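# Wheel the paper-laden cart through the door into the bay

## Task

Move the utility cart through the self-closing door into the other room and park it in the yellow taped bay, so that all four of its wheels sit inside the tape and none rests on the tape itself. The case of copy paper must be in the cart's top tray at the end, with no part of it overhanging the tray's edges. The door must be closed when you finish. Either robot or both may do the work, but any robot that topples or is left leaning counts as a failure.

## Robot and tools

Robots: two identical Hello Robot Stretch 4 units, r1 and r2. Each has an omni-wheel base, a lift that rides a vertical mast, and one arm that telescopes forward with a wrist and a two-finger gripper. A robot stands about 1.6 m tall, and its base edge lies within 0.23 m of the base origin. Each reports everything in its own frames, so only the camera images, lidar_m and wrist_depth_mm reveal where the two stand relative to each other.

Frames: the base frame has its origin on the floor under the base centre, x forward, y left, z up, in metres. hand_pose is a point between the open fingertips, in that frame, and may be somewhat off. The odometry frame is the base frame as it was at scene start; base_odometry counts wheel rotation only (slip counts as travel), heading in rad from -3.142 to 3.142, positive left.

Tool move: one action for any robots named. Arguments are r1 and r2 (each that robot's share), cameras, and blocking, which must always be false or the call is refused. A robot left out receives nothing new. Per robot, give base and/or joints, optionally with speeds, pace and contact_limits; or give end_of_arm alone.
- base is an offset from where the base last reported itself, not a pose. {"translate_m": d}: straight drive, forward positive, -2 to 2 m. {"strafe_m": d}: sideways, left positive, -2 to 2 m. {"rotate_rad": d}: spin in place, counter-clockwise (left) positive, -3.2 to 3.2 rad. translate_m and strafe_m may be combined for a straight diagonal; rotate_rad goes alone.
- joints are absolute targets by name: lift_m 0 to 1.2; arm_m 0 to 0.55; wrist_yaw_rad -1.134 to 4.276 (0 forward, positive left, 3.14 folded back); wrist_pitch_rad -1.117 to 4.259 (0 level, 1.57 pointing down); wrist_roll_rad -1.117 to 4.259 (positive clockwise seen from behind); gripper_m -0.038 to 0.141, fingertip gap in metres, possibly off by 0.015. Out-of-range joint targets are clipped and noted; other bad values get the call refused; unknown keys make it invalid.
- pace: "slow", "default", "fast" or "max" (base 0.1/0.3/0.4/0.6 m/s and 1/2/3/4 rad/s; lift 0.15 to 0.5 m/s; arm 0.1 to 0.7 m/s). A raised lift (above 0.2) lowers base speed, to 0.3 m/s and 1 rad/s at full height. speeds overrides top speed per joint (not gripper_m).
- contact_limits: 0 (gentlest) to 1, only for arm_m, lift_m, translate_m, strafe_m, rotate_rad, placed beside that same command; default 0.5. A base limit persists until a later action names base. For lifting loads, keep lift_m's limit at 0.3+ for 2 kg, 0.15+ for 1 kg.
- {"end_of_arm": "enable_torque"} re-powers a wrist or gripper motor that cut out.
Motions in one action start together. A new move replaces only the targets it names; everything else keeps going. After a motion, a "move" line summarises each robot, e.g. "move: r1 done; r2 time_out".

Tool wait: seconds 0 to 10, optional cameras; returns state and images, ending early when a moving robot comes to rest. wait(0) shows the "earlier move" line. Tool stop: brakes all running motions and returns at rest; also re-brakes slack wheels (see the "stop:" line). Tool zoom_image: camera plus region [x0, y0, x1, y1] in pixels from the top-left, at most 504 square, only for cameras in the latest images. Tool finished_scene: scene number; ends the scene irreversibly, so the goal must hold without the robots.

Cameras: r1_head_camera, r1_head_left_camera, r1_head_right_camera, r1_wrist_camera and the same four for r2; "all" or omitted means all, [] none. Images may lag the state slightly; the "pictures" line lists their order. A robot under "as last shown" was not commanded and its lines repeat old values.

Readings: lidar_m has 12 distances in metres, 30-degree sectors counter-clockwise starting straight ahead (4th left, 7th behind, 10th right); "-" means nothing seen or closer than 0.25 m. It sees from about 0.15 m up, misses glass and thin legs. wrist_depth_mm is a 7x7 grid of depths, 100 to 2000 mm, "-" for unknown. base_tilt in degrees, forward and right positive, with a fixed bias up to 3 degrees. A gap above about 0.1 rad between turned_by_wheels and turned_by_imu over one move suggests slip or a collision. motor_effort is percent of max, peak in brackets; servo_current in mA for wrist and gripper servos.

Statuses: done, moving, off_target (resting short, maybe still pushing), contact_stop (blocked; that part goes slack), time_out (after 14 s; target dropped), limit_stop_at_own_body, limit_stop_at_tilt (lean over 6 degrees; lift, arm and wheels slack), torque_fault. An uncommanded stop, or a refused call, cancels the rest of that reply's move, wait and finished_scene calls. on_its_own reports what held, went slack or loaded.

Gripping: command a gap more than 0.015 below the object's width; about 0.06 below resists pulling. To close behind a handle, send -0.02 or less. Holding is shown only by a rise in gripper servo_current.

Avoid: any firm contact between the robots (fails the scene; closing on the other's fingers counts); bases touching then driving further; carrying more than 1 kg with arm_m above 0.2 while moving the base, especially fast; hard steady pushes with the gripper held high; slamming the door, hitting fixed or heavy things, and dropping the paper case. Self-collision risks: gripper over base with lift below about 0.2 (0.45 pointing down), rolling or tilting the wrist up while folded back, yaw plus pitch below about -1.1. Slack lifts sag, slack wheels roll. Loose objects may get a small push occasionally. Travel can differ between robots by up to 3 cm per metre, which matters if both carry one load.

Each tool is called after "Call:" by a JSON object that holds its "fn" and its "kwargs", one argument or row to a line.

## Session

Call:
{"fn": "wait", "kwargs": {
  "seconds": 0,
  "cameras": ["all"]
}}

Scene clock: 0.00 s.
r1.base_odometry: x=+0.000 y=+0.000 heading=+0.000
r1.turned_by_wheels: +0.000
r1.turned_by_imu: +0.000
r1.base_tilt: forward=-1.6 right=+1.3
r1.lidar_m: 0.96 1.73 2.02 2.40 3.92 1.60 0.85 0.77 0.78 0.89 0.77 0.78
r1.base_status: not commanded
r1.joint_positions: lift_m=+0.124 arm_m=+0.000 wrist_yaw_rad=+3.194 wrist_pitch_rad=+0.002 wrist_roll_rad=+0.000 gripper_m=+0.056
r1.joint_status: not commanded
r1.measured_speeds: all 0
r1.motor_effort: lift_m=+19 arm_m=-4 wheel_0=-2 wheel_1=+1 wheel_2=+0
r1.servo_current: wrist_yaw_rad=59 wrist_pitch_rad=46 wrist_roll_rad=46 gripper_m=39
r1.hand_pose: x=-0.1216 y=+0.0722 z=+0.3019 quat_wxyz=(-0.026, -0.001, +0.000, +1.000) (m; r1's base frame)
r1.wrist_depth_mm: - 135 - - - - - / - 123 135 - - - - / - 121 191 - - - - / 110 136 194 - - - - / 137 - - - 1618 - - / 226 - 190 1098 188 1160 1118 / 224 163 750 798 768 768 759
r2.base_odometry: x=+0.000 y=+0.000 heading=+0.000
r2.turned_by_wheels: +0.000
r2.turned_by_imu: +0.000
r2.base_tilt: forward=-0.6 right=+0.1
r2.lidar_m: 1.29 1.32 1.58 2.33 2.36 2.78 1.41 1.41 2.77 2.39 2.42 1.48
r2.base_status: not commanded
r2.joint_positions: lift_m=+0.200 arm_m=+0.000 wrist_yaw_rad=+3.211 wrist_pitch_rad=+0.001 wrist_roll_rad=+0.000 gripper_m=+0.056
r2.joint_status: not commanded
r2.measured_speeds: all 0
r2.motor_effort: lift_m=+18 arm_m=-4 wheel_0=-1 wheel_1=+1 wheel_2=+1
r2.servo_current: wrist_yaw_rad=46 wrist_pitch_rad=39 wrist_roll_rad=52 gripper_m=52
r2.hand_pose: x=-0.1229 y=+0.0671 z=+0.3779 quat_wxyz=(-0.035, -0.001, +0.000, +0.999) (m; r2's base frame)
r2.wrist_depth_mm: - - 137 - - - - / - - 137 - - - - / - 109 138 - - - - / - 140 175 - - - - / 214 - - - - - - / 213 1281 196 1255 190 1336 1182 / 208 243 866 - - 854 878
pictures: r1_head_camera, r1_head_left_camera, r1_head_right_camera, r1_wrist_camera, r2_head_camera, r2_head_left_camera, r2_head_right_camera, r2_wrist_camera
Images, in order (width x height): r1_head_camera 420x560, r1_head_left_camera 420x672, r1_head_right_camera 420x672, r1_wrist_camera 616x392, r2_head_camera 420x560, r2_head_left_camera 420x672, r2_head_right_camera 420x672, r2_wrist_camera 616x392.

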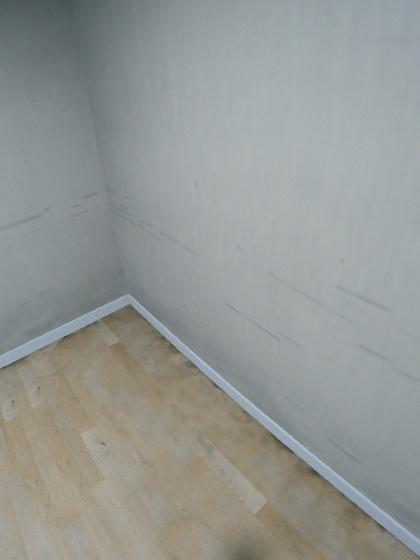

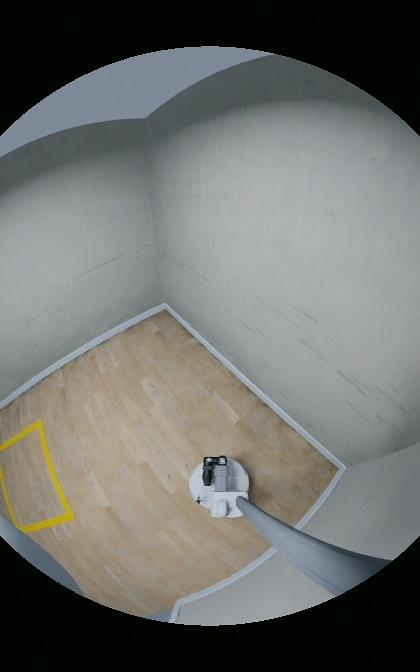

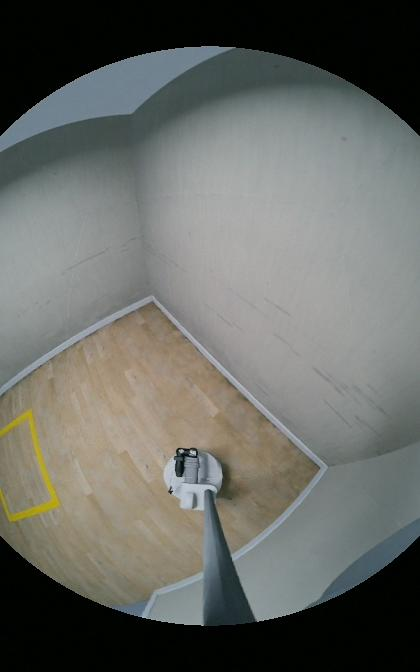

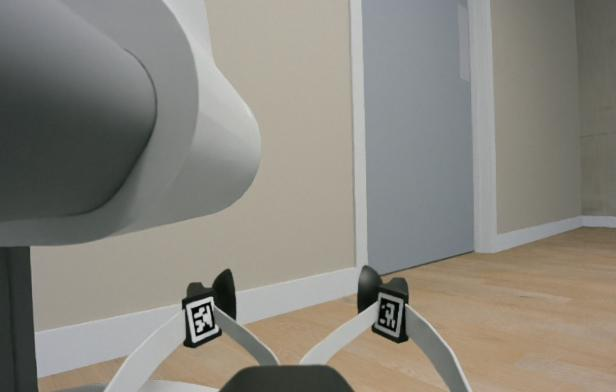

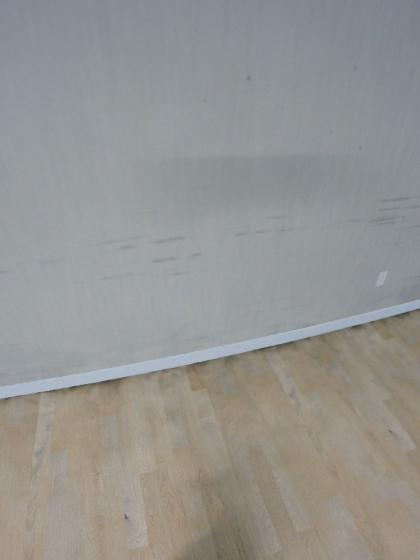

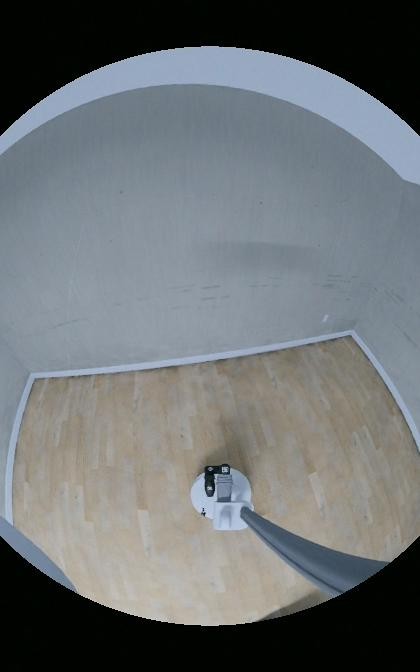

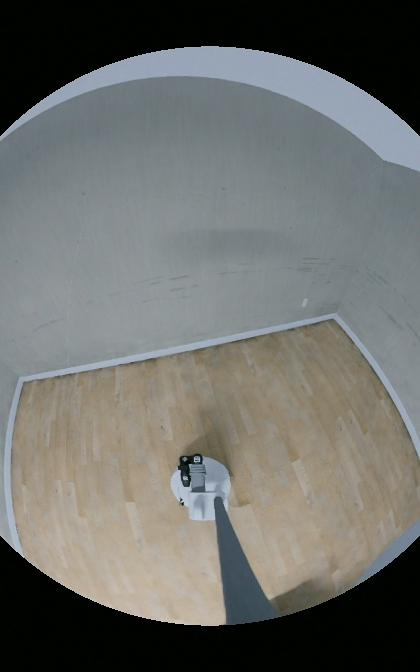

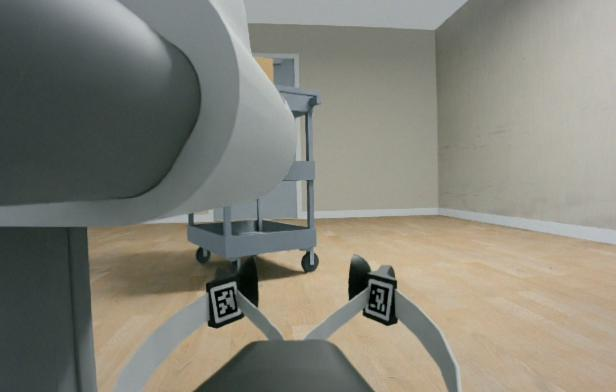

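Call:
{"fn": "move", "kwargs": {
  "r1": {"base":{"rotate_rad":2.9},"joints":{"lift_m":0.5}},
  "r2": {"base":{"rotate_rad":3.14},"joints":{"lift_m":0.4}},
  "blocking": false,
  "cameras": []
}}

Call:
{"fn": "wait", "kwargs": {
  "seconds": 4,
  "cameras": []
}}

Call:
{"fn": "wait", "kwargs": {
  "seconds": 2,
  "cameras": ["r1_head_camera","r1_head_left_camera","r2_head_camera","r2_head_left_camera","r2_head_right_camera"]
}}

Scene clock: 7.57 s.
move: r1 moving; r2 moving
r1.base_odometry: x=+0.000 y=+0.000 heading=+0.253
r1.turned_by_wheels: +0.253
r1.turned_by_imu: +0.253
r1.base_tilt: forward=-1.6 right=+1.2
r1.lidar_m: 1.17 2.01 2.13 2.99 2.65 1.07 0.76 0.75 0.80 0.83 0.77 0.81
r1.base_status: rotate_rad moving
r1.joint_positions: lift_m=+0.162 arm_m=+0.000 wrist_yaw_rad=+3.194 wrist_pitch_rad=+0.002 wrist_roll_rad=+0.000 gripper_m=+0.056
r1.joint_status: lift_m moving
r1.measured_speeds: translate_m=+0.000 strafe_m=+0.000 rotate_rad=+0.974 lift_m=+0.146 arm_m=+0.000 wrist_yaw_rad=+0.000 wrist_pitch_rad=+0.000 wrist_roll_rad=+0.000
r1.motor_effort: lift_m=+26(27) arm_m=-3(4) wheel_0=-8(10) wheel_1=-7(10) wheel_2=-7(7)
r1.servo_current: wrist_yaw_rad=65(65) wrist_pitch_rad=46(46) wrist_roll_rad=39(59) gripper_m=39(46)
r1.hand_pose: x=-0.1216 y=+0.0722 z=+0.3395 quat_wxyz=(-0.026, -0.001, +0.000, +1.000) (m; r1's base frame)
r1.wrist_depth_mm: - 135 - - - - - / - 123 135 - - - 1756 / - 121 192 - - - 1808 / 110 136 195 - - - 1808 / 137 - - - - - 1756 / 216 - 190 - 187 1229 1205 / 224 151 820 153 866 831 866
r2.base_odometry: x=+0.000 y=+0.000 heading=+0.252
r2.turned_by_wheels: +0.252
r2.turned_by_imu: +0.245
r2.base_tilt: forward=-0.7 right=+0.1
r2.lidar_m: 1.30 1.40 1.93 2.34 2.48 3.41 1.45 3.35 2.48 2.38 1.84 1.37
r2.base_status: rotate_rad moving
r2.joint_positions: lift_m=+0.238 arm_m=+0.000 wrist_yaw_rad=+3.211 wrist_pitch_rad=+0.001 wrist_roll_rad=+0.000 gripper_m=+0.056
r2.joint_status: lift_m moving
r2.measured_speeds: translate_m=+0.002 strafe_m=+0.000 rotate_rad=+0.977 lift_m=+0.146 arm_m=+0.000 wrist_yaw_rad=+0.000 wrist_pitch_rad=+0.000 wrist_roll_rad=+0.000
r2.motor_effort: lift_m=+21(24) arm_m=-4(4) wheel_0=-3(11) wheel_1=-11(11) wheel_2=-10(12)
r2.servo_current: wrist_yaw_rad=46(46) wrist_pitch_rad=39(46) wrist_roll_rad=39(59) gripper_m=46(52)
r2.hand_pose: x=-0.1229 y=+0.0671 z=+0.4157 quat_wxyz=(-0.035, -0.001, +0.000, +0.999) (m; r2's base frame)
r2.wrist_depth_mm: - - 137 - - - - / - - 137 1808 - - - / - 110 139 - - - - / - 140 176 - - - - / 215 - - - - - - / 213 1397 196 1397 190 1430 1281 / 208 243 1008 - - 960 946
pictures: none
No camera images: "cameras" was empty.

Scene clock: 9.80 s.
earlier move: r1 done; r2 moving
r1.base_odometry: x=+0.000 y=+0.000 heading=+2.900
r1.turned_by_wheels: +2.647
r1.turned_by_imu: +2.661
r1.base_tilt: forward=-1.6 right=+1.3
r1.lidar_m: 1.03 0.78 0.75 0.79 0.77 0.75 0.82 1.18 2.02 2.16 3.07 2.56
r1.base_status: done
r1.joint_positions: lift_m=+0.500 arm_m=+0.000 wrist_yaw_rad=+3.194 wrist_pitch_rad=+0.002 wrist_roll_rad=+0.000 gripper_m=+0.056
r1.joint_status: all done
r1.measured_speeds: all 0
r1.motor_effort: lift_m=+24(28) arm_m=-4(4) wheel_0=-3(10) wheel_1=-2(10) wheel_2=-1(8)
r1.servo_current: wrist_yaw_rad=46(65) wrist_pitch_rad=46(46) wrist_roll_rad=59(65) gripper_m=39(52)
r1.hand_pose: x=-0.1216 y=+0.0722 z=+0.6771 quat_wxyz=(-0.026, -0.001, +0.000, +1.000) (m; r1's base frame)
r1.wrist_depth_mm: - 135 - - - - - / - 123 135 - - - - / - 121 191 - - - - / 110 136 195 - - - - / 137 - - - - - - / 216 - 190 - 187 - - / 225 151 - 137 - - -
r2.base_odometry: x=+0.000 y=+0.000 heading=+3.139
r2.turned_by_wheels: +2.887
r2.turned_by_imu: +2.810
r2.base_tilt: forward=-0.7 right=+0.0
r2.lidar_m: 1.43 1.41 2.79 2.39 2.40 1.54 1.32 1.32 1.56 2.32 2.33 2.73
r2.base_status: rotate_rad moving
r2.joint_positions: lift_m=+0.400 arm_m=+0.000 wrist_yaw_rad=+3.211 wrist_pitch_rad=+0.001 wrist_roll_rad=+0.000 gripper_m=+0.056
r2.joint_status: all done
r2.measured_speeds: all 0
r2.motor_effort: lift_m=+21(24) arm_m=-4(4) wheel_0=-5(11) wheel_1=-3(11) wheel_2=-6(14)
r2.servo_current: wrist_yaw_rad=46(52) wrist_pitch_rad=33(46) wrist_roll_rad=46(59) gripper_m=39(59)
r2.hand_pose: x=-0.1228 y=+0.0671 z=+0.5776 quat_wxyz=(-0.035, -0.001, +0.000, +0.999) (m; r2's base frame)
r2.wrist_depth_mm: - - 137 - - - - / - 107 137 - - - - / - 113 138 235 - - - / - 140 165 - - - - / 216 - - - - - - / 213 - 189 - 187 - 1576 / 211 125 1308 - - 1229 1255
wait: 2.23 of 4 s (r1 has come to rest)
pictures: none
No camera images: "cameras" was empty.

Scene clock: 9.93 s.
earlier move: r2 done
r1.base_odometry: x=+0.000 y=+0.000 heading=+2.900
r1.turned_by_wheels: +0.000
r1.turned_by_imu: +0.000
r1.base_tilt: forward=-1.6 right=+1.3
r1.lidar_m: 1.06 0.78 0.76 0.80 0.80 0.76 0.82 1.21 2.02 2.15 3.07 2.52
r1.base_status: done
r1.joint_positions: lift_m=+0.500 arm_m=+0.000 wrist_yaw_rad=+3.194 wrist_pitch_rad=+0.002 wrist_roll_rad=+0.000 gripper_m=+0.056
r1.joint_status: all done
r1.measured_speeds: all 0
r1.motor_effort: lift_m=+24(28) arm_m=-4(4) wheel_0=-2(10) wheel_1=-2(10) wheel_2=-1(8)
r1.servo_current: wrist_yaw_rad=59(65) wrist_pitch_rad=46(46) wrist_roll_rad=39(65) gripper_m=46(52)
r1.hand_pose: x=-0.1216 y=+0.0722 z=+0.6771 quat_wxyz=(-0.026, -0.001, +0.000, +1.000) (m; r1's base frame)
r1.wrist_depth_mm: - 135 - - - - - / - 123 135 - - - - / - 121 191 - - - - / 110 136 195 - - - - / 137 - - - - - - / 216 - 190 - 187 - - / 224 152 - 137 - - -
r2.base_odometry: x=+0.000 y=+0.000 heading=+3.139
r2.turned_by_wheels: +0.000
r2.turned_by_imu: +0.000
r2.base_tilt: forward=-0.7 right=+0.0
r2.lidar_m: 1.44 1.41 2.81 2.39 2.43 1.55 1.32 1.30 1.54 2.35 2.34 2.76
r2.base_status: done
r2.joint_positions: lift_m=+0.400 arm_m=+0.000 wrist_yaw_rad=+3.211 wrist_pitch_rad=+0.001 wrist_roll_rad=+0.000 gripper_m=+0.056
r2.joint_status: all done
r2.measured_speeds: all 0
r2.motor_effort: lift_m=+21(24) arm_m=-4(4) wheel_0=-3(11) wheel_1=-3(11) wheel_2=-6(14)
r2.servo_current: wrist_yaw_rad=33(52) wrist_pitch_rad=39(46) wrist_roll_rad=39(59) gripper_m=52(59)
r2.hand_pose: x=-0.1228 y=+0.0671 z=+0.5776 quat_wxyz=(-0.035, -0.001, +0.000, +0.999) (m; r2's base frame)
r2.wrist_depth_mm: - - 137 - - - - / - 107 137 - - - - / - 113 138 235 - - - / - 140 165 - - - - / 216 - - - - - - / 213 - 189 - 187 - 1576 / 211 125 1281 - - 1255 1281
wait: 0.13 of 2 s (r2 has come to rest)
pictures: r1_head_camera, r1_head_left_camera, r2_head_camera, r2_head_left_camera, r2_head_right_camera
Images, in order (width x height): r1_head_camera 420x560, r1_head_left_camera 420x672, r2_head_camera 420x560, r2_head_left_camera 420x672, r2_head_right_camera 420x672.

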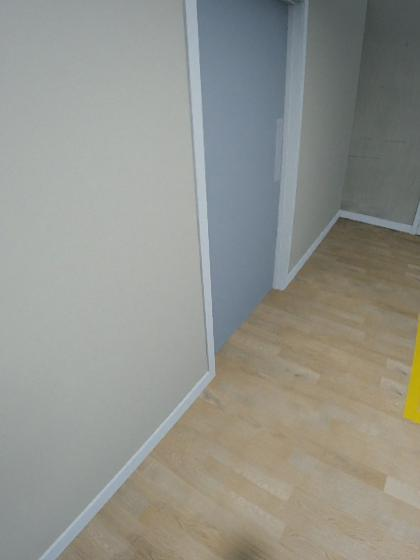

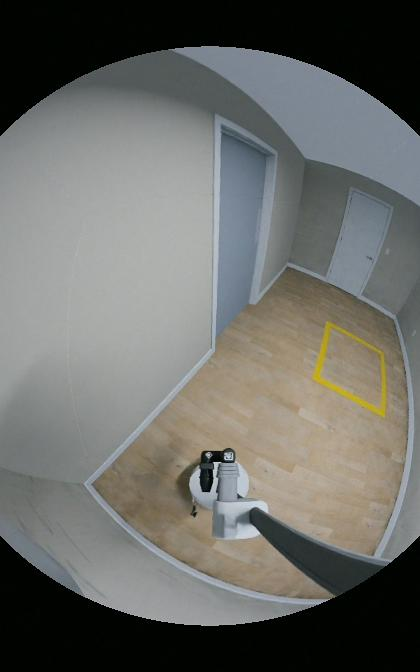

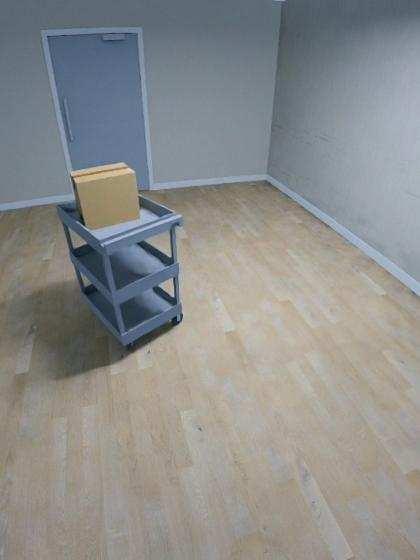

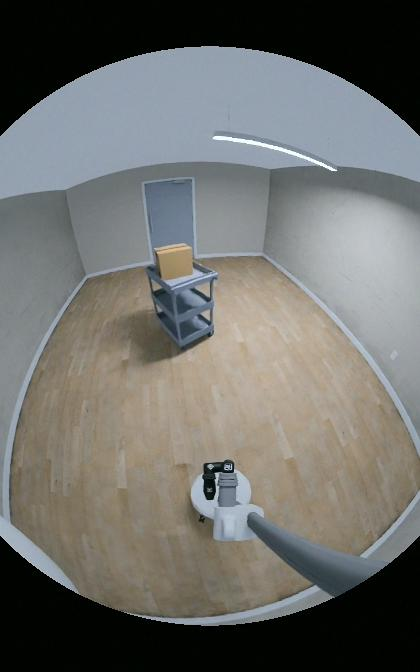

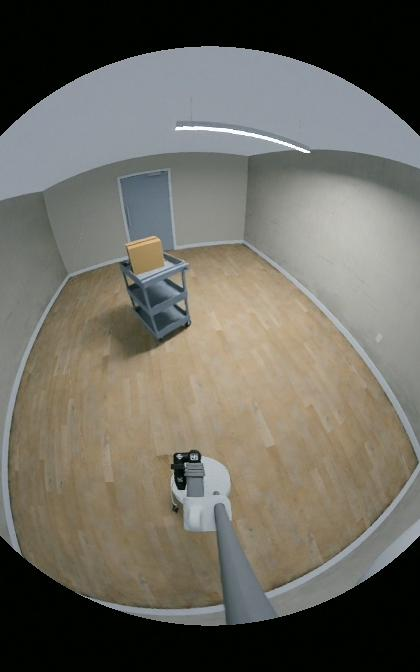

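Call:
{"fn": "move", "kwargs": {
  "r1": {"base":{"rotate_rad":1.05}},
  "r2": {"joints":{"lift_m":0.69,"wrist_roll_rad":1.57,"wrist_yaw_rad":0,"gripper_m":0.1}},
  "blocking": false,
  "cameras": ["r2_head_camera"]
}}

Call:
{"fn": "zoom_image", "kwargs": {
  "camera": "r2_head_camera",
  "region": [20, 140, 220, 360]
}}

Call:
{"fn": "wait", "kwargs": {
  "seconds": 3,
  "cameras": ["r1_head_left_camera","r1_head_right_camera"]
}}

Scene clock: 47.17 s.
move: r1 moving; r2 moving
r1.base_odometry: x=+0.000 y=+0.000 heading=-3.131
r1.turned_by_wheels: +0.253
r1.turned_by_imu: +0.254
r1.base_tilt: forward=-1.6 right=+1.3
r1.lidar_m: 0.88 0.73 0.76 0.89 0.76 0.78 0.95 1.73 2.05 2.40 3.90 1.59
r1.base_status: rotate_rad moving
r1.joint_positions: lift_m=+0.500 arm_m=+0.000 wrist_yaw_rad=+3.194 wrist_pitch_rad=+0.002 wrist_roll_rad=+0.000 gripper_m=+0.056
r1.joint_status: not commanded
r1.measured_speeds: translate_m=-0.001 strafe_m=+0.001 rotate_rad=+0.975 lift_m=+0.000 arm_m=+0.000 wrist_yaw_rad=+0.000 wrist_pitch_rad=+0.000 wrist_roll_rad=+0.000
r1.motor_effort: lift_m=+24(24) arm_m=-4(4) wheel_0=-8(10) wheel_1=-5(8) wheel_2=-8(8)
r1.servo_current: wrist_yaw_rad=52(59) wrist_pitch_rad=46(52) wrist_roll_rad=39(65) gripper_m=46(46)
r1.hand_pose: x=-0.1216 y=+0.0722 z=+0.6771 quat_wxyz=(-0.026, -0.001, +0.000, +1.000) (m; r1's base frame)
r1.wrist_depth_mm: - 135 - - - - - / - 123 135 - - - - / - 121 192 - - - - / 110 135 195 - - - - / 137 - - - - - - / 216 - 190 - 187 - - / 1537 1537 1397 137 - - -
r2.base_odometry: x=+0.000 y=+0.000 heading=+3.139
r2.turned_by_wheels: +0.000
r2.turned_by_imu: +0.000
r2.base_tilt: forward=-0.7 right=+0.1
r2.lidar_m: 1.44 1.40 2.80 2.38 2.39 1.51 1.30 1.31 1.53 2.34 2.33 2.73
r2.base_status: not commanded
r2.joint_positions: lift_m=+0.438 arm_m=+0.000 wrist_yaw_rad=+2.650 wrist_pitch_rad=+0.001 wrist_roll_rad=+0.588 gripper_m=+0.075
r2.joint_status: lift_m moving; wrist_yaw_rad moving; wrist_roll_rad moving; gripper_m moving
r2.measured_speeds: translate_m=+0.000 strafe_m=+0.000 rotate_rad=+0.000 lift_m=+0.146 arm_m=+0.000 wrist_yaw_rad=-1.736 wrist_pitch_rad=+0.000 wrist_roll_rad=+1.820
r2.motor_effort: lift_m=+22(25) arm_m=-4(4) wheel_0=-3(4) wheel_1=-4(4) wheel_2=-6(6)
r2.servo_current: wrist_yaw_rad=91(117) wrist_pitch_rad=39(46) wrist_roll_rad=59(124) gripper_m=78(91)
r2.hand_pose: x=-0.0419 y=+0.2133 z=+0.6156 quat_wxyz=(+0.233, +0.070, +0.281, +0.928) (m; r2's base frame)
r2.wrist_depth_mm: - - - - - - - / - - - - - - - / - - - - - - - / - - - - - - 1708 / 263 - - - - 1618 1281 / 253 - 189 - 190 1205 1008 / - - - - 1182 960 831
pictures: r2_head_camera
Images, in order (width x height): r2_head_camera 420x560.

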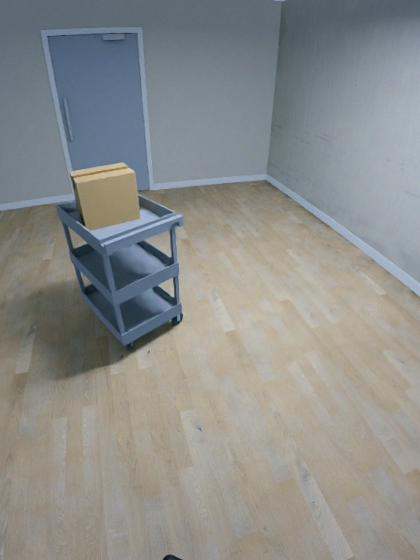

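Scaled by 2.291 from the camera's 420x560 image, which has a finer 1200x1600 frame.

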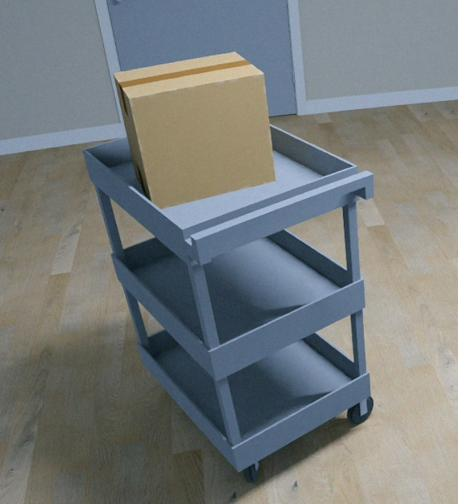

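Scene clock: 48.40 s.
earlier move: r1 done; r2 moving
r1.base_odometry: x=+0.000 y=+0.000 heading=-2.334
r1.turned_by_wheels: +0.797
r1.turned_by_imu: +0.801
r1.base_tilt: forward=-1.6 right=+1.3
r1.lidar_m: 0.74 0.81 0.80 0.75 0.80 1.18 2.03 2.16 3.05 2.62 1.04 0.79
r1.base_status: done
r1.joint_positions: lift_m=+0.500 arm_m=+0.000 wrist_yaw_rad=+3.194 wrist_pitch_rad=+0.002 wrist_roll_rad=+0.000 gripper_m=+0.056
r1.joint_status: not commanded
r1.measured_speeds: all 0
r1.motor_effort: lift_m=+24(24) arm_m=-4(4) wheel_0=-2(10) wheel_1=-2(8) wheel_2=-1(8)
r1.servo_current: wrist_yaw_rad=46(65) wrist_pitch_rad=39(52) wrist_roll_rad=39(65) gripper_m=46(52)
r1.hand_pose: x=-0.1216 y=+0.0722 z=+0.6772 quat_wxyz=(-0.026, -0.001, +0.000, +1.000) (m; r1's base frame)
r1.wrist_depth_mm: - 135 - - - - - / - 123 147 - - - - / - 121 192 - - - - / 110 136 206 - - - - / 216 - - - - - - / - - 194 - 187 - - / 1537 1499 1537 154 1576 1397 -
r2.base_odometry: x=+0.000 y=+0.000 heading=+3.139
r2.turned_by_wheels: +0.000
r2.turned_by_imu: +0.000
r2.base_tilt: forward=-0.7 right=+0.1
r2.lidar_m: 1.43 1.39 2.79 2.39 2.42 1.54 1.31 1.31 1.54 2.33 2.34 2.75
r2.base_status: not commanded
r2.joint_positions: lift_m=+0.682 arm_m=+0.000 wrist_yaw_rad=+0.508 wrist_pitch_rad=+0.001 wrist_roll_rad=+1.568 gripper_m=+0.100
r2.joint_status: lift_m moving; wrist_yaw_rad moving; wrist_roll_rad moving; the others done
r2.measured_speeds: translate_m=+0.000 strafe_m=+0.000 rotate_rad=+0.000 lift_m=+0.074 arm_m=+0.000 wrist_yaw_rad=-1.736 wrist_pitch_rad=+0.000 wrist_roll_rad=+0.000
r2.motor_effort: lift_m=+24(26) arm_m=-4(4) wheel_0=-3(4) wheel_1=-3(4) wheel_2=-6(6)
r2.servo_current: wrist_yaw_rad=98(124) wrist_pitch_rad=39(46) wrist_roll_rad=78(124) gripper_m=52(111)
r2.hand_pose: x=+0.4654 y=+0.0638 z=+0.8597 quat_wxyz=(+0.685, +0.683, +0.178, +0.177) (m; r2's base frame)
r2.wrist_depth_mm: - - - - - 1464 1160 / - - - 1397 1808 1397 1182 / - - - 1464 - 1499 1205 / - - - - - 1756 1205 / - - - - - 1756 1205 / - - 193 - 194 1499 1205 / - - - - - 1863 1182
wait: 1.23 of 3 s (r1 has come to rest)
pictures: r1_head_left_camera, r1_head_right_camera
Images, in order (width x height): r1_head_left_camera 420x672, r1_head_right_camera 420x672.

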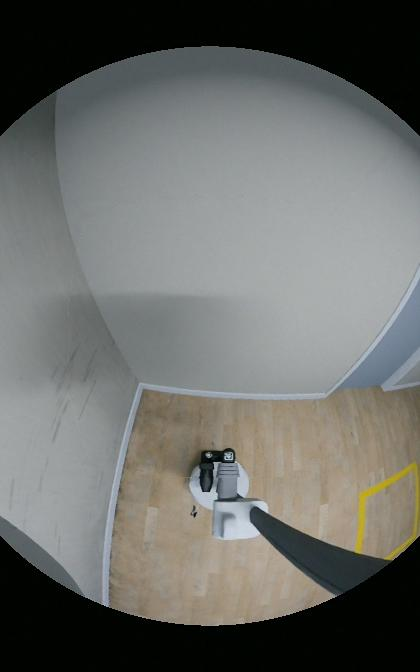

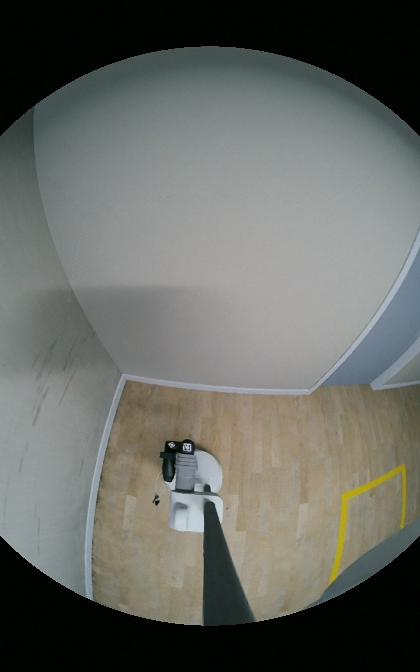

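Call:
{"fn": "move", "kwargs": {
  "r1": {"base":{"strafe_m":-1.6}},
  "r2": {"base":{"rotate_rad":0.55}},
  "blocking": false,
  "cameras": []
}}

Call:
{"fn": "wait", "kwargs": {
  "seconds": 2,
  "cameras": []
}}

Call:
{"fn": "move", "kwargs": {
  "r2": {"base":{"strafe_m":-0.5}},
  "blocking": false,
  "cameras": []
}}

Call:
{"fn": "wait", "kwargs": {
  "seconds": 2.5,
  "cameras": []
}}

Call:
{"fn": "wait", "kwargs": {
  "seconds": 5,
  "cameras": ["r1_head_left_camera","r1_head_right_camera","r1_head_camera","r2_head_camera","r2_head_left_camera","r2_head_right_camera","r2_wrist_camera"]
}}

Scene clock: 74.40 s.
earlier move: r2 done
move: r1 moving; r2 moving
r1.base_odometry: x=-0.026 y=+0.025 heading=-2.334
r1.turned_by_wheels: +0.000
r1.turned_by_imu: +0.000
r1.base_tilt: forward=-1.6 right=+1.2
r1.lidar_m: 0.75 0.80 0.82 0.81 0.86 1.23 2.01 2.16 3.07 2.60 1.06 0.78
r1.base_status: strafe_m moving
r1.joint_positions: lift_m=+0.500 arm_m=+0.000 wrist_yaw_rad=+3.194 wrist_pitch_rad=+0.002 wrist_roll_rad=+0.000 gripper_m=+0.056
r1.joint_status: not commanded
r1.measured_speeds: translate_m=+0.000 strafe_m=-0.141 rotate_rad=-0.001 lift_m=+0.000 arm_m=+0.000 wrist_yaw_rad=+0.000 wrist_pitch_rad=+0.000 wrist_roll_rad=+0.000
r1.motor_effort: lift_m=+23(24) arm_m=-4(4) wheel_0=+11(11) wheel_1=-8(10) wheel_2=+1(2)
r1.servo_current: wrist_yaw_rad=39(59) wrist_pitch_rad=39(46) wrist_roll_rad=52(65) gripper_m=39(46)
r1.hand_pose: x=-0.1216 y=+0.0722 z=+0.6772 quat_wxyz=(-0.026, -0.001, +0.000, +1.000) (m; r1's base frame)
r1.wrist_depth_mm: - 135 - - - - - / - 123 146 - - - - / - 121 192 - - - - / 111 136 206 - - - - / 216 - - - - - - / - - 194 - 187 - - / 1576 1537 1576 153 1618 1464 -
r2.base_odometry: x=+0.000 y=+0.000 heading=-2.891
r2.turned_by_wheels: +0.253
r2.turned_by_imu: +0.246
r2.base_tilt: forward=-0.7 right=+0.1
r2.lidar_m: 1.39 3.42 2.49 2.39 1.89 1.38 1.31 1.38 1.86 2.34 2.43 3.32
r2.base_status: rotate_rad moving
r2.joint_positions: lift_m=+0.690 arm_m=+0.000 wrist_yaw_rad=+0.003 wrist_pitch_rad=+0.001 wrist_roll_rad=+1.568 gripper_m=+0.100
r2.joint_status: all done
r2.measured_speeds: translate_m=+0.002 strafe_m=-0.001 rotate_rad=+0.970 lift_m=+0.000 arm_m=+0.000 wrist_yaw_rad=+0.000 wrist_pitch_rad=+0.000 wrist_roll_rad=+0.000
r2.motor_effort: lift_m=+21(21) arm_m=-4(4) wheel_0=-12(12) wheel_1=-10(10) wheel_2=-12(12)
r2.servo_current: wrist_yaw_rad=39(52) wrist_pitch_rad=39(52) wrist_roll_rad=59(59) gripper_m=52(59)
r2.hand_pose: x=+0.4596 y=-0.0867 z=+0.8676 quat_wxyz=(+0.708, +0.706, +0.001, +0.001) (m; r2's base frame)
r2.wrist_depth_mm: - - - - - 1708 1182 / - - - - - 1756 1182 / - - - - - 1708 1205 / - - - 1537 - 1537 1205 / - - - 1397 1618 1430 1205 / - - 193 - 194 1537 1205 / - - - - - 1921 1205
pictures: none
No camera images: "cameras" was empty.

Scene clock: 75.23 s.
earlier move: r1 moving; r2 done
r1.base_odometry: x=-0.177 y=+0.169 heading=-2.334
r1.turned_by_wheels: +0.000
r1.turned_by_imu: -0.002
r1.base_tilt: forward=-1.6 right=+1.3
r1.lidar_m: 0.73 0.78 1.04 1.00 1.07 1.54 2.01 2.17 3.04 2.54 1.03 0.77
r1.base_status: strafe_m moving
r1.joint_positions: lift_m=+0.500 arm_m=+0.000 wrist_yaw_rad=+3.194 wrist_pitch_rad=+0.002 wrist_roll_rad=+0.000 gripper_m=+0.056
r1.joint_status: not commanded
r1.measured_speeds: translate_m=+0.000 strafe_m=-0.300 rotate_rad=-0.001 lift_m=+0.000 arm_m=+0.000 wrist_yaw_rad=+0.000 wrist_pitch_rad=+0.000 wrist_roll_rad=+0.000
r1.motor_effort: lift_m=+23(24) arm_m=-4(4) wheel_0=+5(11) wheel_1=-5(11) wheel_2=+0(2)
r1.servo_current: wrist_yaw_rad=59(65) wrist_pitch_rad=46(52) wrist_roll_rad=59(65) gripper_m=39(46)
r1.hand_pose: x=-0.1216 y=+0.0722 z=+0.6772 quat_wxyz=(-0.026, -0.001, +0.000, +1.000) (m; r1's base frame)
r1.wrist_depth_mm: - 135 - - - - - / - 123 147 - - - - / - 121 192 - - - - / 111 136 206 - - - - / 216 - - - - - - / - - 193 - 187 - - / 1537 1576 1537 153 1618 1464 1464
r2.base_odometry: x=+0.000 y=+0.000 heading=-2.595
r2.turned_by_wheels: +0.296
r2.turned_by_imu: +0.289
r2.base_tilt: forward=-0.7 right=+0.0
r2.lidar_m: 1.41 2.75 2.36 2.42 1.53 1.29 1.32 1.59 2.34 2.35 2.74 1.41
r2.base_status: done
r2.joint_positions: lift_m=+0.690 arm_m=+0.000 wrist_yaw_rad=+0.003 wrist_pitch_rad=+0.001 wrist_roll_rad=+1.568 gripper_m=+0.100
r2.joint_status: all done
r2.measured_speeds: all 0
r2.motor_effort: lift_m=+21(21) arm_m=-4(4) wheel_0=-3(12) wheel_1=-3(10) wheel_2=-3(12)
r2.servo_current: wrist_yaw_rad=52(65) wrist_pitch_rad=33(52) wrist_roll_rad=33(59) gripper_m=46(59)
r2.hand_pose: x=+0.4596 y=-0.0867 z=+0.8676 quat_wxyz=(+0.708, +0.706, +0.001, +0.001) (m; r2's base frame)
r2.wrist_depth_mm: - - - - - 1464 1182 / - - - 1397 1537 1708 1205 / - - - 1708 - 1661 1205 / - - - - - 1708 1205 / - - - - - 1756 1229 / - - 193 - 195 1537 1182 / - - - - - 1863 1182
wait: 0.83 of 2 s (r2 has come to rest)
pictures: none
No camera images: "cameras" was empty.

Scene clock: 75.73 s.
earlier move: r1 moving
move: r2 moving
r1.base_odometry: x=-0.286 y=+0.273 heading=-2.334
r1.turned_by_wheels: +0.000
r1.turned_by_imu: -0.001
r1.base_tilt: forward=-1.6 right=+1.2
r1.lidar_m: 0.73 0.80 1.10 1.15 1.24 1.74 2.01 2.17 3.09 2.54 1.15 0.77
r1.base_status: strafe_m moving
r1.joint_positions: lift_m=+0.500 arm_m=+0.000 wrist_yaw_rad=+3.194 wrist_pitch_rad=+0.002 wrist_roll_rad=+0.000 gripper_m=+0.056
r1.joint_status: not commanded
r1.measured_speeds: translate_m=+0.000 strafe_m=-0.300 rotate_rad=-0.001 lift_m=+0.000 arm_m=+0.000 wrist_yaw_rad=+0.000 wrist_pitch_rad=+0.000 wrist_roll_rad=+0.000
r1.motor_effort: lift_m=+23(24) arm_m=-4(4) wheel_0=+5(7) wheel_1=-6(8) wheel_2=+0(1)
r1.servo_current: wrist_yaw_rad=39(59) wrist_pitch_rad=39(52) wrist_roll_rad=52(59) gripper_m=39(46)
r1.hand_pose: x=-0.1216 y=+0.0722 z=+0.6772 quat_wxyz=(-0.026, -0.001, +0.000, +1.000) (m; r1's base frame)
r1.wrist_depth_mm: - 135 - - - - - / - 123 146 - - - - / - 121 191 - - - - / 110 135 206 - - - - / 216 - - - - - - / - - 193 - 188 - - / 224 1499 1537 153 1618 1464 1537
r2.base_odometry: x=-0.019 y=+0.031 heading=-2.595
r2.turned_by_wheels: +0.000
r2.turned_by_imu: +0.000
r2.base_tilt: forward=-0.7 right=+0.0
r2.lidar_m: 1.39 2.81 2.43 2.44 1.52 1.31 1.34 1.58 2.31 2.32 2.73 1.41
r2.base_status: strafe_m moving
r2.joint_positions: lift_m=+0.690 arm_m=+0.000 wrist_yaw_rad=+0.003 wrist_pitch_rad=+0.001 wrist_roll_rad=+1.568 gripper_m=+0.100
r2.joint_status: not commanded
r2.measured_speeds: translate_m=-0.001 strafe_m=-0.140 rotate_rad=+0.006 lift_m=+0.000 arm_m=+0.000 wrist_yaw_rad=+0.000 wrist_pitch_rad=+0.000 wrist_roll_rad=+0.000
r2.motor_effort: lift_m=+21(21) arm_m=-4(5) wheel_0=+10(12) wheel_1=-10(12) wheel_2=+0(3)
r2.servo_current: wrist_yaw_rad=52(52) wrist_pitch_rad=33(46) wrist_roll_rad=39(52) gripper_m=46(52)
r2.hand_pose: x=+0.4596 y=-0.0867 z=+0.8676 quat_wxyz=(+0.708, +0.706, +0.001, +0.001) (m; r2's base frame)
r2.wrist_depth_mm: - - - - - 1397 1160 / - - - 1397 1576 1661 1182 / - - - 1430 - 1537 1205 / - - - - - 1756 1205 / - - - - - 1756 1205 / - - 193 - 194 1537 1205 / - - - - - 1863 1205
pictures: none
No camera images: "cameras" was empty.

Scene clock: 78.23 s.
earlier move: r1 moving; r2 done
r1.base_odometry: x=-0.827 y=+0.792 heading=-2.334
r1.turned_by_wheels: +0.000
r1.turned_by_imu: -0.006
r1.base_tilt: forward=-1.6 right=+1.3
r1.lidar_m: 0.69 0.74 1.08 1.90 2.02 2.12 2.06 2.23 2.87 2.50 1.10 0.81
r1.base_status: strafe_m moving
r1.joint_positions: lift_m=+0.500 arm_m=+0.000 wrist_yaw_rad=+3.194 wrist_pitch_rad=+0.002 wrist_roll_rad=+0.000 gripper_m=+0.056
r1.joint_status: not commanded
r1.measured_speeds: translate_m=+0.000 strafe_m=-0.299 rotate_rad=+0.003 lift_m=+0.000 arm_m=+0.000 wrist_yaw_rad=+0.000 wrist_pitch_rad=+0.000 wrist_roll_rad=+0.000
r1.motor_effort: lift_m=+24(24) arm_m=-4(4) wheel_0=+7(8) wheel_1=-6(8) wheel_2=-1(2)
r1.servo_current: wrist_yaw_rad=39(65) wrist_pitch_rad=39(52) wrist_roll_rad=46(72) gripper_m=46(46)
r1.hand_pose: x=-0.1216 y=+0.0722 z=+0.6772 quat_wxyz=(-0.026, -0.001, +0.000, +1.000) (m; r1's base frame)
r1.wrist_depth_mm: - 135 - - - - - / - 124 146 - - - - / - 121 191 - - - - / 111 136 207 - - - - / 216 - - - - - - / - - 193 - 187 - - / 225 1430 1537 154 1576 1464 1661
r2.base_odometry: x=-0.260 y=+0.427 heading=-2.595
r2.turned_by_wheels: +0.000
r2.turned_by_imu: -0.001
r2.base_tilt: forward=-0.7 right=+0.0
r2.lidar_m: 1.34 3.30 2.86 2.82 1.65 1.44 1.46 1.71 1.86 1.85 2.21 3.98
r2.base_status: done
r2.joint_positions: lift_m=+0.690 arm_m=+0.000 wrist_yaw_rad=+0.003 wrist_pitch_rad=+0.001 wrist_roll_rad=+1.568 gripper_m=+0.100
r2.joint_status: not commanded
r2.measured_speeds: all 0
r2.motor_effort: lift_m=+20(21) arm_m=-4(5) wheel_0=+1(17) wheel_1=-1(12) wheel_2=+0(3)
r2.servo_current: wrist_yaw_rad=46(59) wrist_pitch_rad=39(46) wrist_roll_rad=52(59) gripper_m=52(59)
r2.hand_pose: x=+0.4596 y=-0.0867 z=+0.8677 quat_wxyz=(+0.708, +0.706, +0.001, +0.001) (m; r2's base frame)
r2.wrist_depth_mm: - - - - - 1708 1205 / - - - - - 1708 1182 / - - - - - 1708 1205 / - - - 1430 - 1708 1229 / - - - 1430 1618 1708 1229 / - - 192 - 194 1537 1205 / - - - - - 1921 1229
wait: 2.50 s; no rest
pictures: none
No camera images: "cameras" was empty.

Scene clock: 80.57 s.
earlier move: r1 done
r1.base_odometry: x=-1.156 y=+1.106 heading=-2.334
r1.turned_by_wheels: +0.000
r1.turned_by_imu: -0.004
r1.base_tilt: forward=-1.6 right=+1.2
r1.lidar_m: 0.75 0.82 1.01 2.36 2.50 2.16 2.07 2.21 2.43 2.36 0.97 0.80
r1.base_status: done
r1.joint_positions: lift_m=+0.500 arm_m=+0.000 wrist_yaw_rad=+3.194 wrist_pitch_rad=+0.002 wrist_roll_rad=+0.000 gripper_m=+0.056
r1.joint_status: not commanded
r1.measured_speeds: all 0
r1.motor_effort: lift_m=+24(24) arm_m=-4(4) wheel_0=+0(8) wheel_1=+0(8) wheel_2=+0(2)
r1.servo_current: wrist_yaw_rad=46(65) wrist_pitch_rad=39(52) wrist_roll_rad=39(72) gripper_m=39(46)
r1.hand_pose: x=-0.1216 y=+0.0722 z=+0.6772 quat_wxyz=(-0.026, -0.001, +0.000, +1.000) (m; r1's base frame)
r1.wrist_depth_mm: - 135 - - - - - / - 121 135 - - - - / - 120 187 - - - - / 111 135 213 - - - - / 216 - - - - - - / - - 193 - 187 - - / 1537 1537 1464 143 1618 1537 1618
r2.base_odometry: x=-0.260 y=+0.427 heading=-2.595
r2.turned_by_wheels: +0.000
r2.turned_by_imu: +0.000
r2.base_tilt: forward=-0.7 right=+0.1
r2.lidar_m: 1.35 3.28 2.87 2.83 1.67 1.44 1.47 1.74 1.85 1.86 2.21 3.96
r2.base_status: done
r2.joint_positions: lift_m=+0.690 arm_m=+0.000 wrist_yaw_rad=+0.003 wrist_pitch_rad=+0.001 wrist_roll_rad=+1.568 gripper_m=+0.100
r2.joint_status: not commanded
r2.measured_speeds: all 0
r2.motor_effort: lift_m=+20(21) arm_m=-4(5) wheel_0=+1(17) wheel_1=-1(12) wheel_2=+0(3)
r2.servo_current: wrist_yaw_rad=52(59) wrist_pitch_rad=46(46) wrist_roll_rad=39(59) gripper_m=52(59)
r2.hand_pose: x=+0.4596 y=-0.0867 z=+0.8677 quat_wxyz=(+0.708, +0.706, +0.001, +0.001) (m; r2's base frame)
r2.wrist_depth_mm: - - - - - 1756 1182 / - - - - - 1708 1182 / - - - - - 1808 1205 / - - - 1430 - 1661 1229 / - - - 1430 1618 1708 1229 / - - 193 - 194 1537 1205 / - - - - - 1863 1205
wait: 2.33 of 5 s (r1 has come to rest)
pictures: r1_head_camera, r1_head_left_camera, r1_head_right_camera, r2_head_camera, r2_head_left_camera, r2_head_right_camera, r2_wrist_camera
Images, in order (width x height): r1_head_camera 420x560, r1_head_left_camera 420x672, r1_head_right_camera 420x672, r2_head_camera 420x560, r2_head_left_camera 420x672, r2_head_right_camera 420x672, r2_wrist_camera 616x392.

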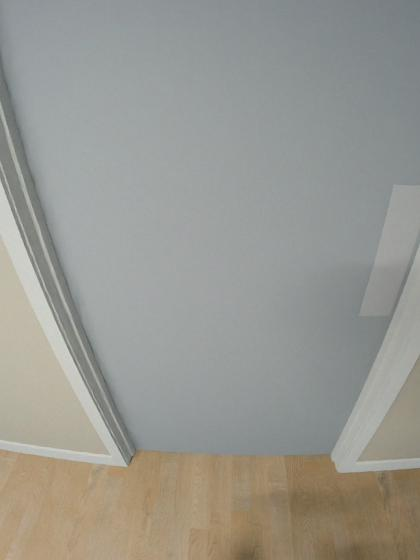

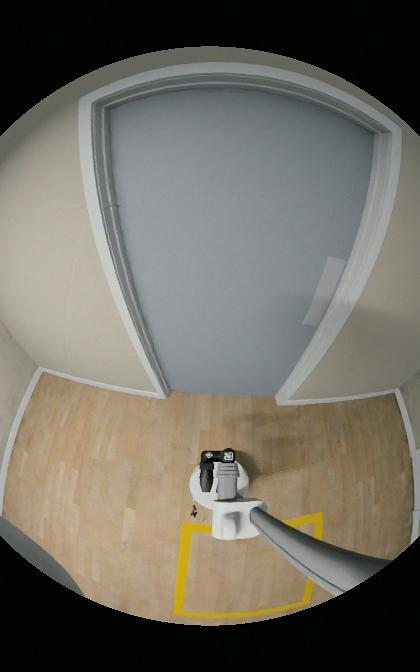

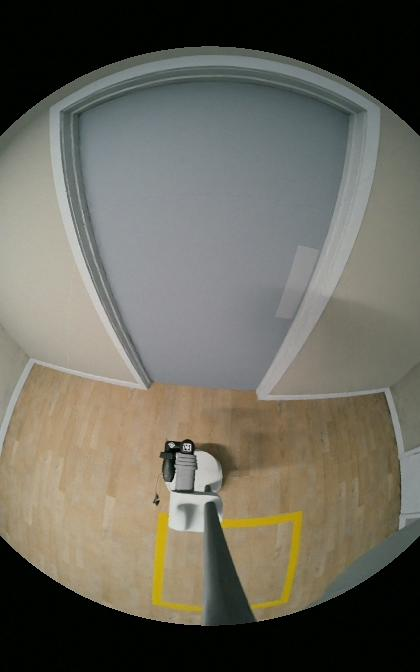

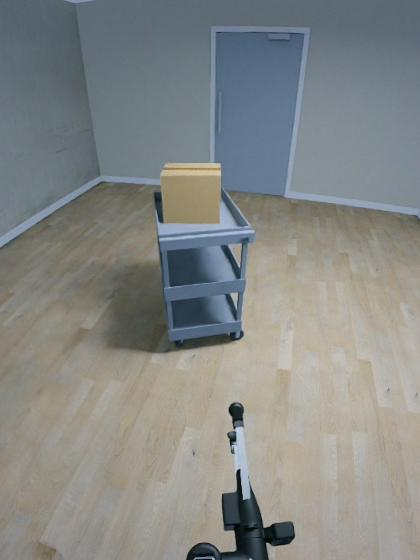

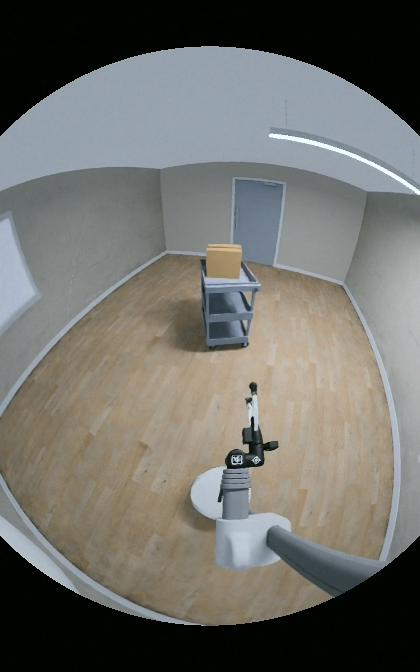

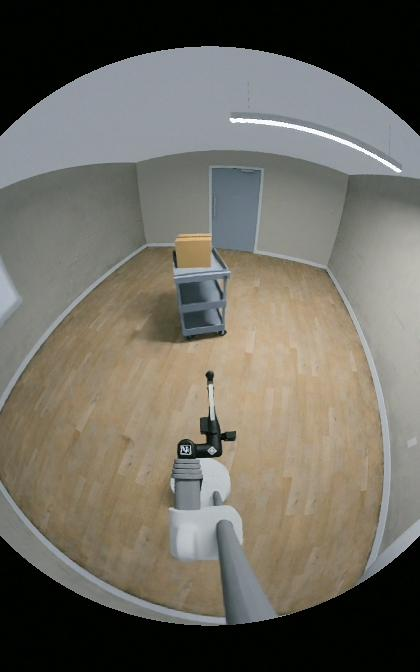

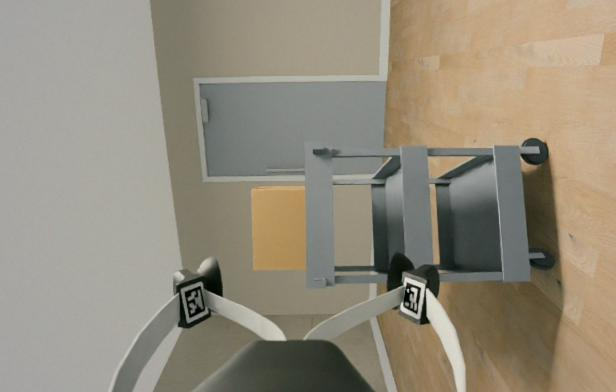

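Call:
{"fn": "move", "kwargs": {
  "r1": {"base":{"translate_m":0.8,"strafe_m":-0.12},"pace":"slow","contact_limits":{"translate_m":0.8}},
  "r2": {"base":{"translate_m":0.7,"strafe_m":0.05}},
  "blocking": false,
  "cameras": []
}}

Call:
{"fn": "wait", "kwargs": {
  "seconds": 6,
  "cameras": ["r2_wrist_camera","r2_head_left_camera"]
}}

Call:
{"fn": "wait", "kwargs": {
  "seconds": 7,
  "cameras": ["r1_head_left_camera","r1_head_right_camera"]
}}

Scene clock: 104.67 s.
move: r1 moving; r2 moving
r1.base_odometry: x=-1.166 y=+1.098 heading=-2.334
r1.turned_by_wheels: +0.000
r1.turned_by_imu: +0.000
r1.base_tilt: forward=-1.6 right=+1.3
r1.lidar_m: 0.74 0.80 0.98 2.35 2.50 2.18 2.09 2.23 2.44 2.34 0.94 0.79
r1.base_status: translate_m moving; strafe_m moving
r1.joint_positions: lift_m=+0.500 arm_m=+0.000 wrist_yaw_rad=+3.194 wrist_pitch_rad=+0.002 wrist_roll_rad=+0.000 gripper_m=+0.056
r1.joint_status: not commanded
r1.measured_speeds: translate_m=+0.049 strafe_m=-0.008 rotate_rad=-0.002 lift_m=+0.000 arm_m=+0.000 wrist_yaw_rad=+0.000 wrist_pitch_rad=+0.000 wrist_roll_rad=+0.000
r1.motor_effort: lift_m=+24(24) arm_m=-4(4) wheel_0=+6(9) wheel_1=+4(6) wheel_2=-6(7)
r1.servo_current: wrist_yaw_rad=59(72) wrist_pitch_rad=46(52) wrist_roll_rad=59(59) gripper_m=39(52)
r1.contact_limits: translate_m 0.8
r1.hand_pose: x=-0.1216 y=+0.0722 z=+0.6772 quat_wxyz=(-0.026, -0.001, +0.000, +1.000) (m; r1's base frame)
r1.wrist_depth_mm: - 135 - - - - - / - 121 135 - - - - / - 120 187 - - - - / 111 135 213 - - - - / 216 - - - - - - / - - 193 - 187 - - / 1537 1537 1464 143 1618 1464 1576
r2.base_odometry: x=-0.285 y=+0.409 heading=-2.595
r2.turned_by_wheels: +0.000
r2.turned_by_imu: +0.001
r2.base_tilt: forward=-0.7 right=+0.1
r2.lidar_m: 1.33 3.26 2.82 2.87 1.69 1.48 1.52 1.78 1.88 1.87 2.25 4.01
r2.base_status: translate_m moving; strafe_m moving
r2.joint_positions: lift_m=+0.690 arm_m=+0.000 wrist_yaw_rad=+0.003 wrist_pitch_rad=+0.001 wrist_roll_rad=+1.568 gripper_m=+0.100
r2.joint_status: not commanded
r2.measured_speeds: translate_m=+0.121 strafe_m=+0.008 rotate_rad=-0.002 lift_m=+0.000 arm_m=+0.000 wrist_yaw_rad=+0.000 wrist_pitch_rad=+0.000 wrist_roll_rad=+0.000
r2.motor_effort: lift_m=+20(21) arm_m=-4(4) wheel_0=+8(8) wheel_1=+8(8) wheel_2=-12(13)
r2.servo_current: wrist_yaw_rad=52(52) wrist_pitch_rad=46(46) wrist_roll_rad=46(59) gripper_m=52(59)
r2.hand_pose: x=+0.4596 y=-0.0867 z=+0.8677 quat_wxyz=(+0.708, +0.706, +0.001, +0.001) (m; r2's base frame)
r2.wrist_depth_mm: - - - - - 1708 1182 / - - - - - 1756 1182 / - - - - - 1756 1229 / - - - 1366 1537 1661 1229 / - - - 1366 1618 1661 1205 / - - 193 - 194 1576 1229 / - - - - - 1921 1182
pictures: none
No camera images: "cameras" was empty.

Scene clock: 108.00 s.
earlier move: r1 moving; r2 done
r1.base_odometry: x=-1.420 y=+0.901 heading=-2.334
r1.turned_by_wheels: +0.000
r1.turned_by_imu: -0.001
r1.base_tilt: forward=-1.6 right=+1.3
r1.lidar_m: 0.43 0.46 0.64 1.72 2.54 2.51 2.40 2.57 2.38 1.30 0.56 0.45
r1.base_status: translate_m moving; strafe_m moving
r1.joint_positions: lift_m=+0.500 arm_m=+0.000 wrist_yaw_rad=+3.194 wrist_pitch_rad=+0.002 wrist_roll_rad=+0.000 gripper_m=+0.056
r1.joint_status: not commanded
r1.measured_speeds: translate_m=+0.100 strafe_m=-0.015 rotate_rad=-0.003 lift_m=+0.000 arm_m=+0.000 wrist_yaw_rad=+0.000 wrist_pitch_rad=+0.000 wrist_roll_rad=+0.000
r1.motor_effort: lift_m=+23(24) arm_m=-4(4) wheel_0=+5(9) wheel_1=+3(6) wheel_2=-6(7)
r1.servo_current: wrist_yaw_rad=59(72) wrist_pitch_rad=39(52) wrist_roll_rad=65(78) gripper_m=46(52)
r1.contact_limits: translate_m 0.8
r1.hand_pose: x=-0.1216 y=+0.0722 z=+0.6772 quat_wxyz=(-0.026, -0.001, +0.000, +1.000) (m; r1's base frame)
r1.wrist_depth_mm: - 135 - - - - - / - 121 135 - - - - / - 120 187 - - - - / 111 135 213 - - - - / 216 - - - - - - / - - 194 - 188 - - / 1537 1537 1537 154 1618 1499 1618
r2.base_odometry: x=-0.832 y=+0.021 heading=-2.595
r2.turned_by_wheels: +0.000
r2.turned_by_imu: +0.001
r2.base_tilt: forward=-0.7 right=+0.1
r2.lidar_m: 0.63 3.01 2.62 2.60 2.39 2.09 2.11 2.44 2.12 2.11 2.51 0.71
r2.base_status: done
r2.joint_positions: lift_m=+0.690 arm_m=+0.000 wrist_yaw_rad=+0.003 wrist_pitch_rad=+0.001 wrist_roll_rad=+1.568 gripper_m=+0.100
r2.joint_status: not commanded
r2.measured_speeds: all 0
r2.motor_effort: lift_m=+20(21) arm_m=-4(4) wheel_0=+3(11) wheel_1=+4(9) wheel_2=-4(14)
r2.servo_current: wrist_yaw_rad=46(65) wrist_pitch_rad=39(52) wrist_roll_rad=39(59) gripper_m=52(59)
r2.hand_pose: x=+0.4596 y=-0.0867 z=+0.8677 quat_wxyz=(+0.708, +0.706, +0.001, +0.001) (m; r2's base frame)
r2.wrist_depth_mm: - - - - - 1661 1205 / - - - 539 - 1499 539 / - - - 530 - 854 530 / - - 741 517 - - 517 / - - 732 508 - - 504 / - - 193 496 193 - 496 / - - - - 517 512 488
wait: 3.33 of 6 s (r2 has come to rest)
pictures: r2_head_left_camera, r2_wrist_camera
Images, in order (width x height): r2_head_left_camera 420x672, r2_wrist_camera 616x392.

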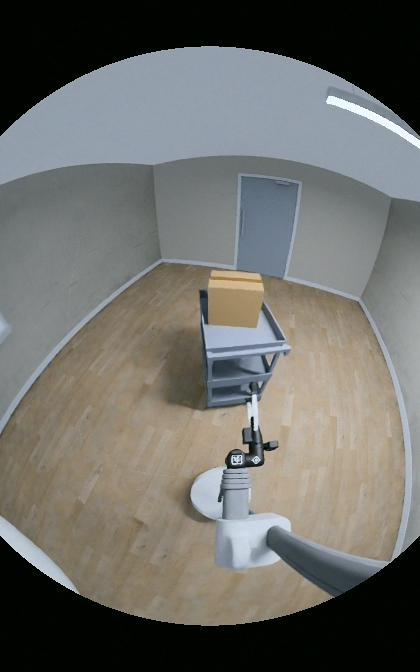

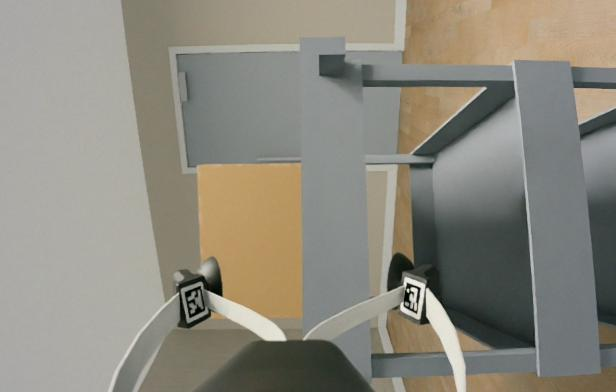

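Scene clock: 113.53 s.
earlier move: r1 done
r1.base_odometry: x=-1.795 y=+0.611 heading=-2.333
r1.turned_by_wheels: +0.001
r1.turned_by_imu: +0.008
r1.base_tilt: forward=-1.7 right=+1.3
r1.lidar_m: 0.25 - 0.25 0.38 2.56 2.94 2.89 3.05 2.48 0.38 0.47 0.25
r1.base_status: done
r1.joint_positions: lift_m=+0.500 arm_m=+0.000 wrist_yaw_rad=+3.201 wrist_pitch_rad=+0.002 wrist_roll_rad=+0.000 gripper_m=+0.056
r1.joint_status: not commanded
r1.measured_speeds: all 0
r1.motor_effort: lift_m=+22(24) arm_m=+5(5) wheel_0=+14(31) wheel_1=+12(17) wheel_2=-13(21)
r1.servo_current: wrist_yaw_rad=72(72) wrist_pitch_rad=46(52) wrist_roll_rad=65(78) gripper_m=39(52)
r1.contact_limits: translate_m 0.8
r1.hand_pose: x=-0.1223 y=+0.0701 z=+0.6773 quat_wxyz=(-0.030, -0.001, +0.000, +1.000) (m; r1's base frame)
r1.wrist_depth_mm: - 133 132 - - - - / - - 132 - - - - / - 114 132 - - - - / - 133 181 - - - - / 200 - - - - - - / 208 - 193 - 187 - - / 213 1537 1576 154 1537 1464 1618
r2.base_odometry: x=-0.832 y=+0.021 heading=-2.595
r2.turned_by_wheels: +0.000
r2.turned_by_imu: +0.001
r2.base_tilt: forward=-0.7 right=+0.1
r2.lidar_m: 0.64 3.02 2.59 2.61 2.43 2.10 2.11 2.41 2.10 2.12 2.52 0.74
r2.base_status: done
r2.joint_positions: lift_m=+0.690 arm_m=+0.000 wrist_yaw_rad=+0.003 wrist_pitch_rad=+0.001 wrist_roll_rad=+1.568 gripper_m=+0.100
r2.joint_status: not commanded
r2.measured_speeds: all 0
r2.motor_effort: lift_m=+20(21) arm_m=-4(4) wheel_0=+3(11) wheel_1=+4(9) wheel_2=-4(14)
r2.servo_current: wrist_yaw_rad=46(65) wrist_pitch_rad=39(52) wrist_roll_rad=39(65) gripper_m=52(59)
r2.hand_pose: x=+0.4596 y=-0.0867 z=+0.8677 quat_wxyz=(+0.708, +0.706, +0.001, +0.001) (m; r2's base frame)
r2.wrist_depth_mm: - - - - - 1708 1205 / - - - 539 - 1499 539 / - - - 530 - 854 530 / - - 723 517 - - 512 / - - 732 508 - - 504 / - - 193 496 192 - 496 / - - - - 525 508 488
wait: 5.53 of 7 s (r1 has come to rest)
pictures: r1_head_left_camera, r1_head_right_camera
Images, in order (width x height): r1_head_left_camera 420x672, r1_head_right_camera 420x672.

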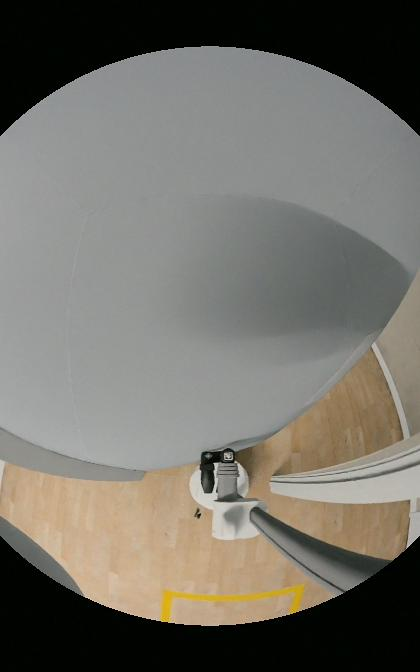

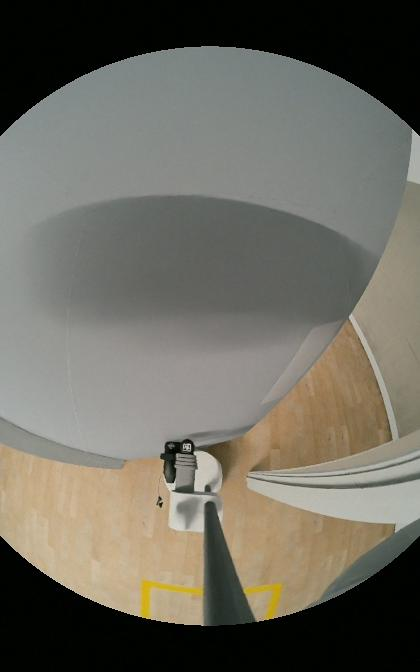

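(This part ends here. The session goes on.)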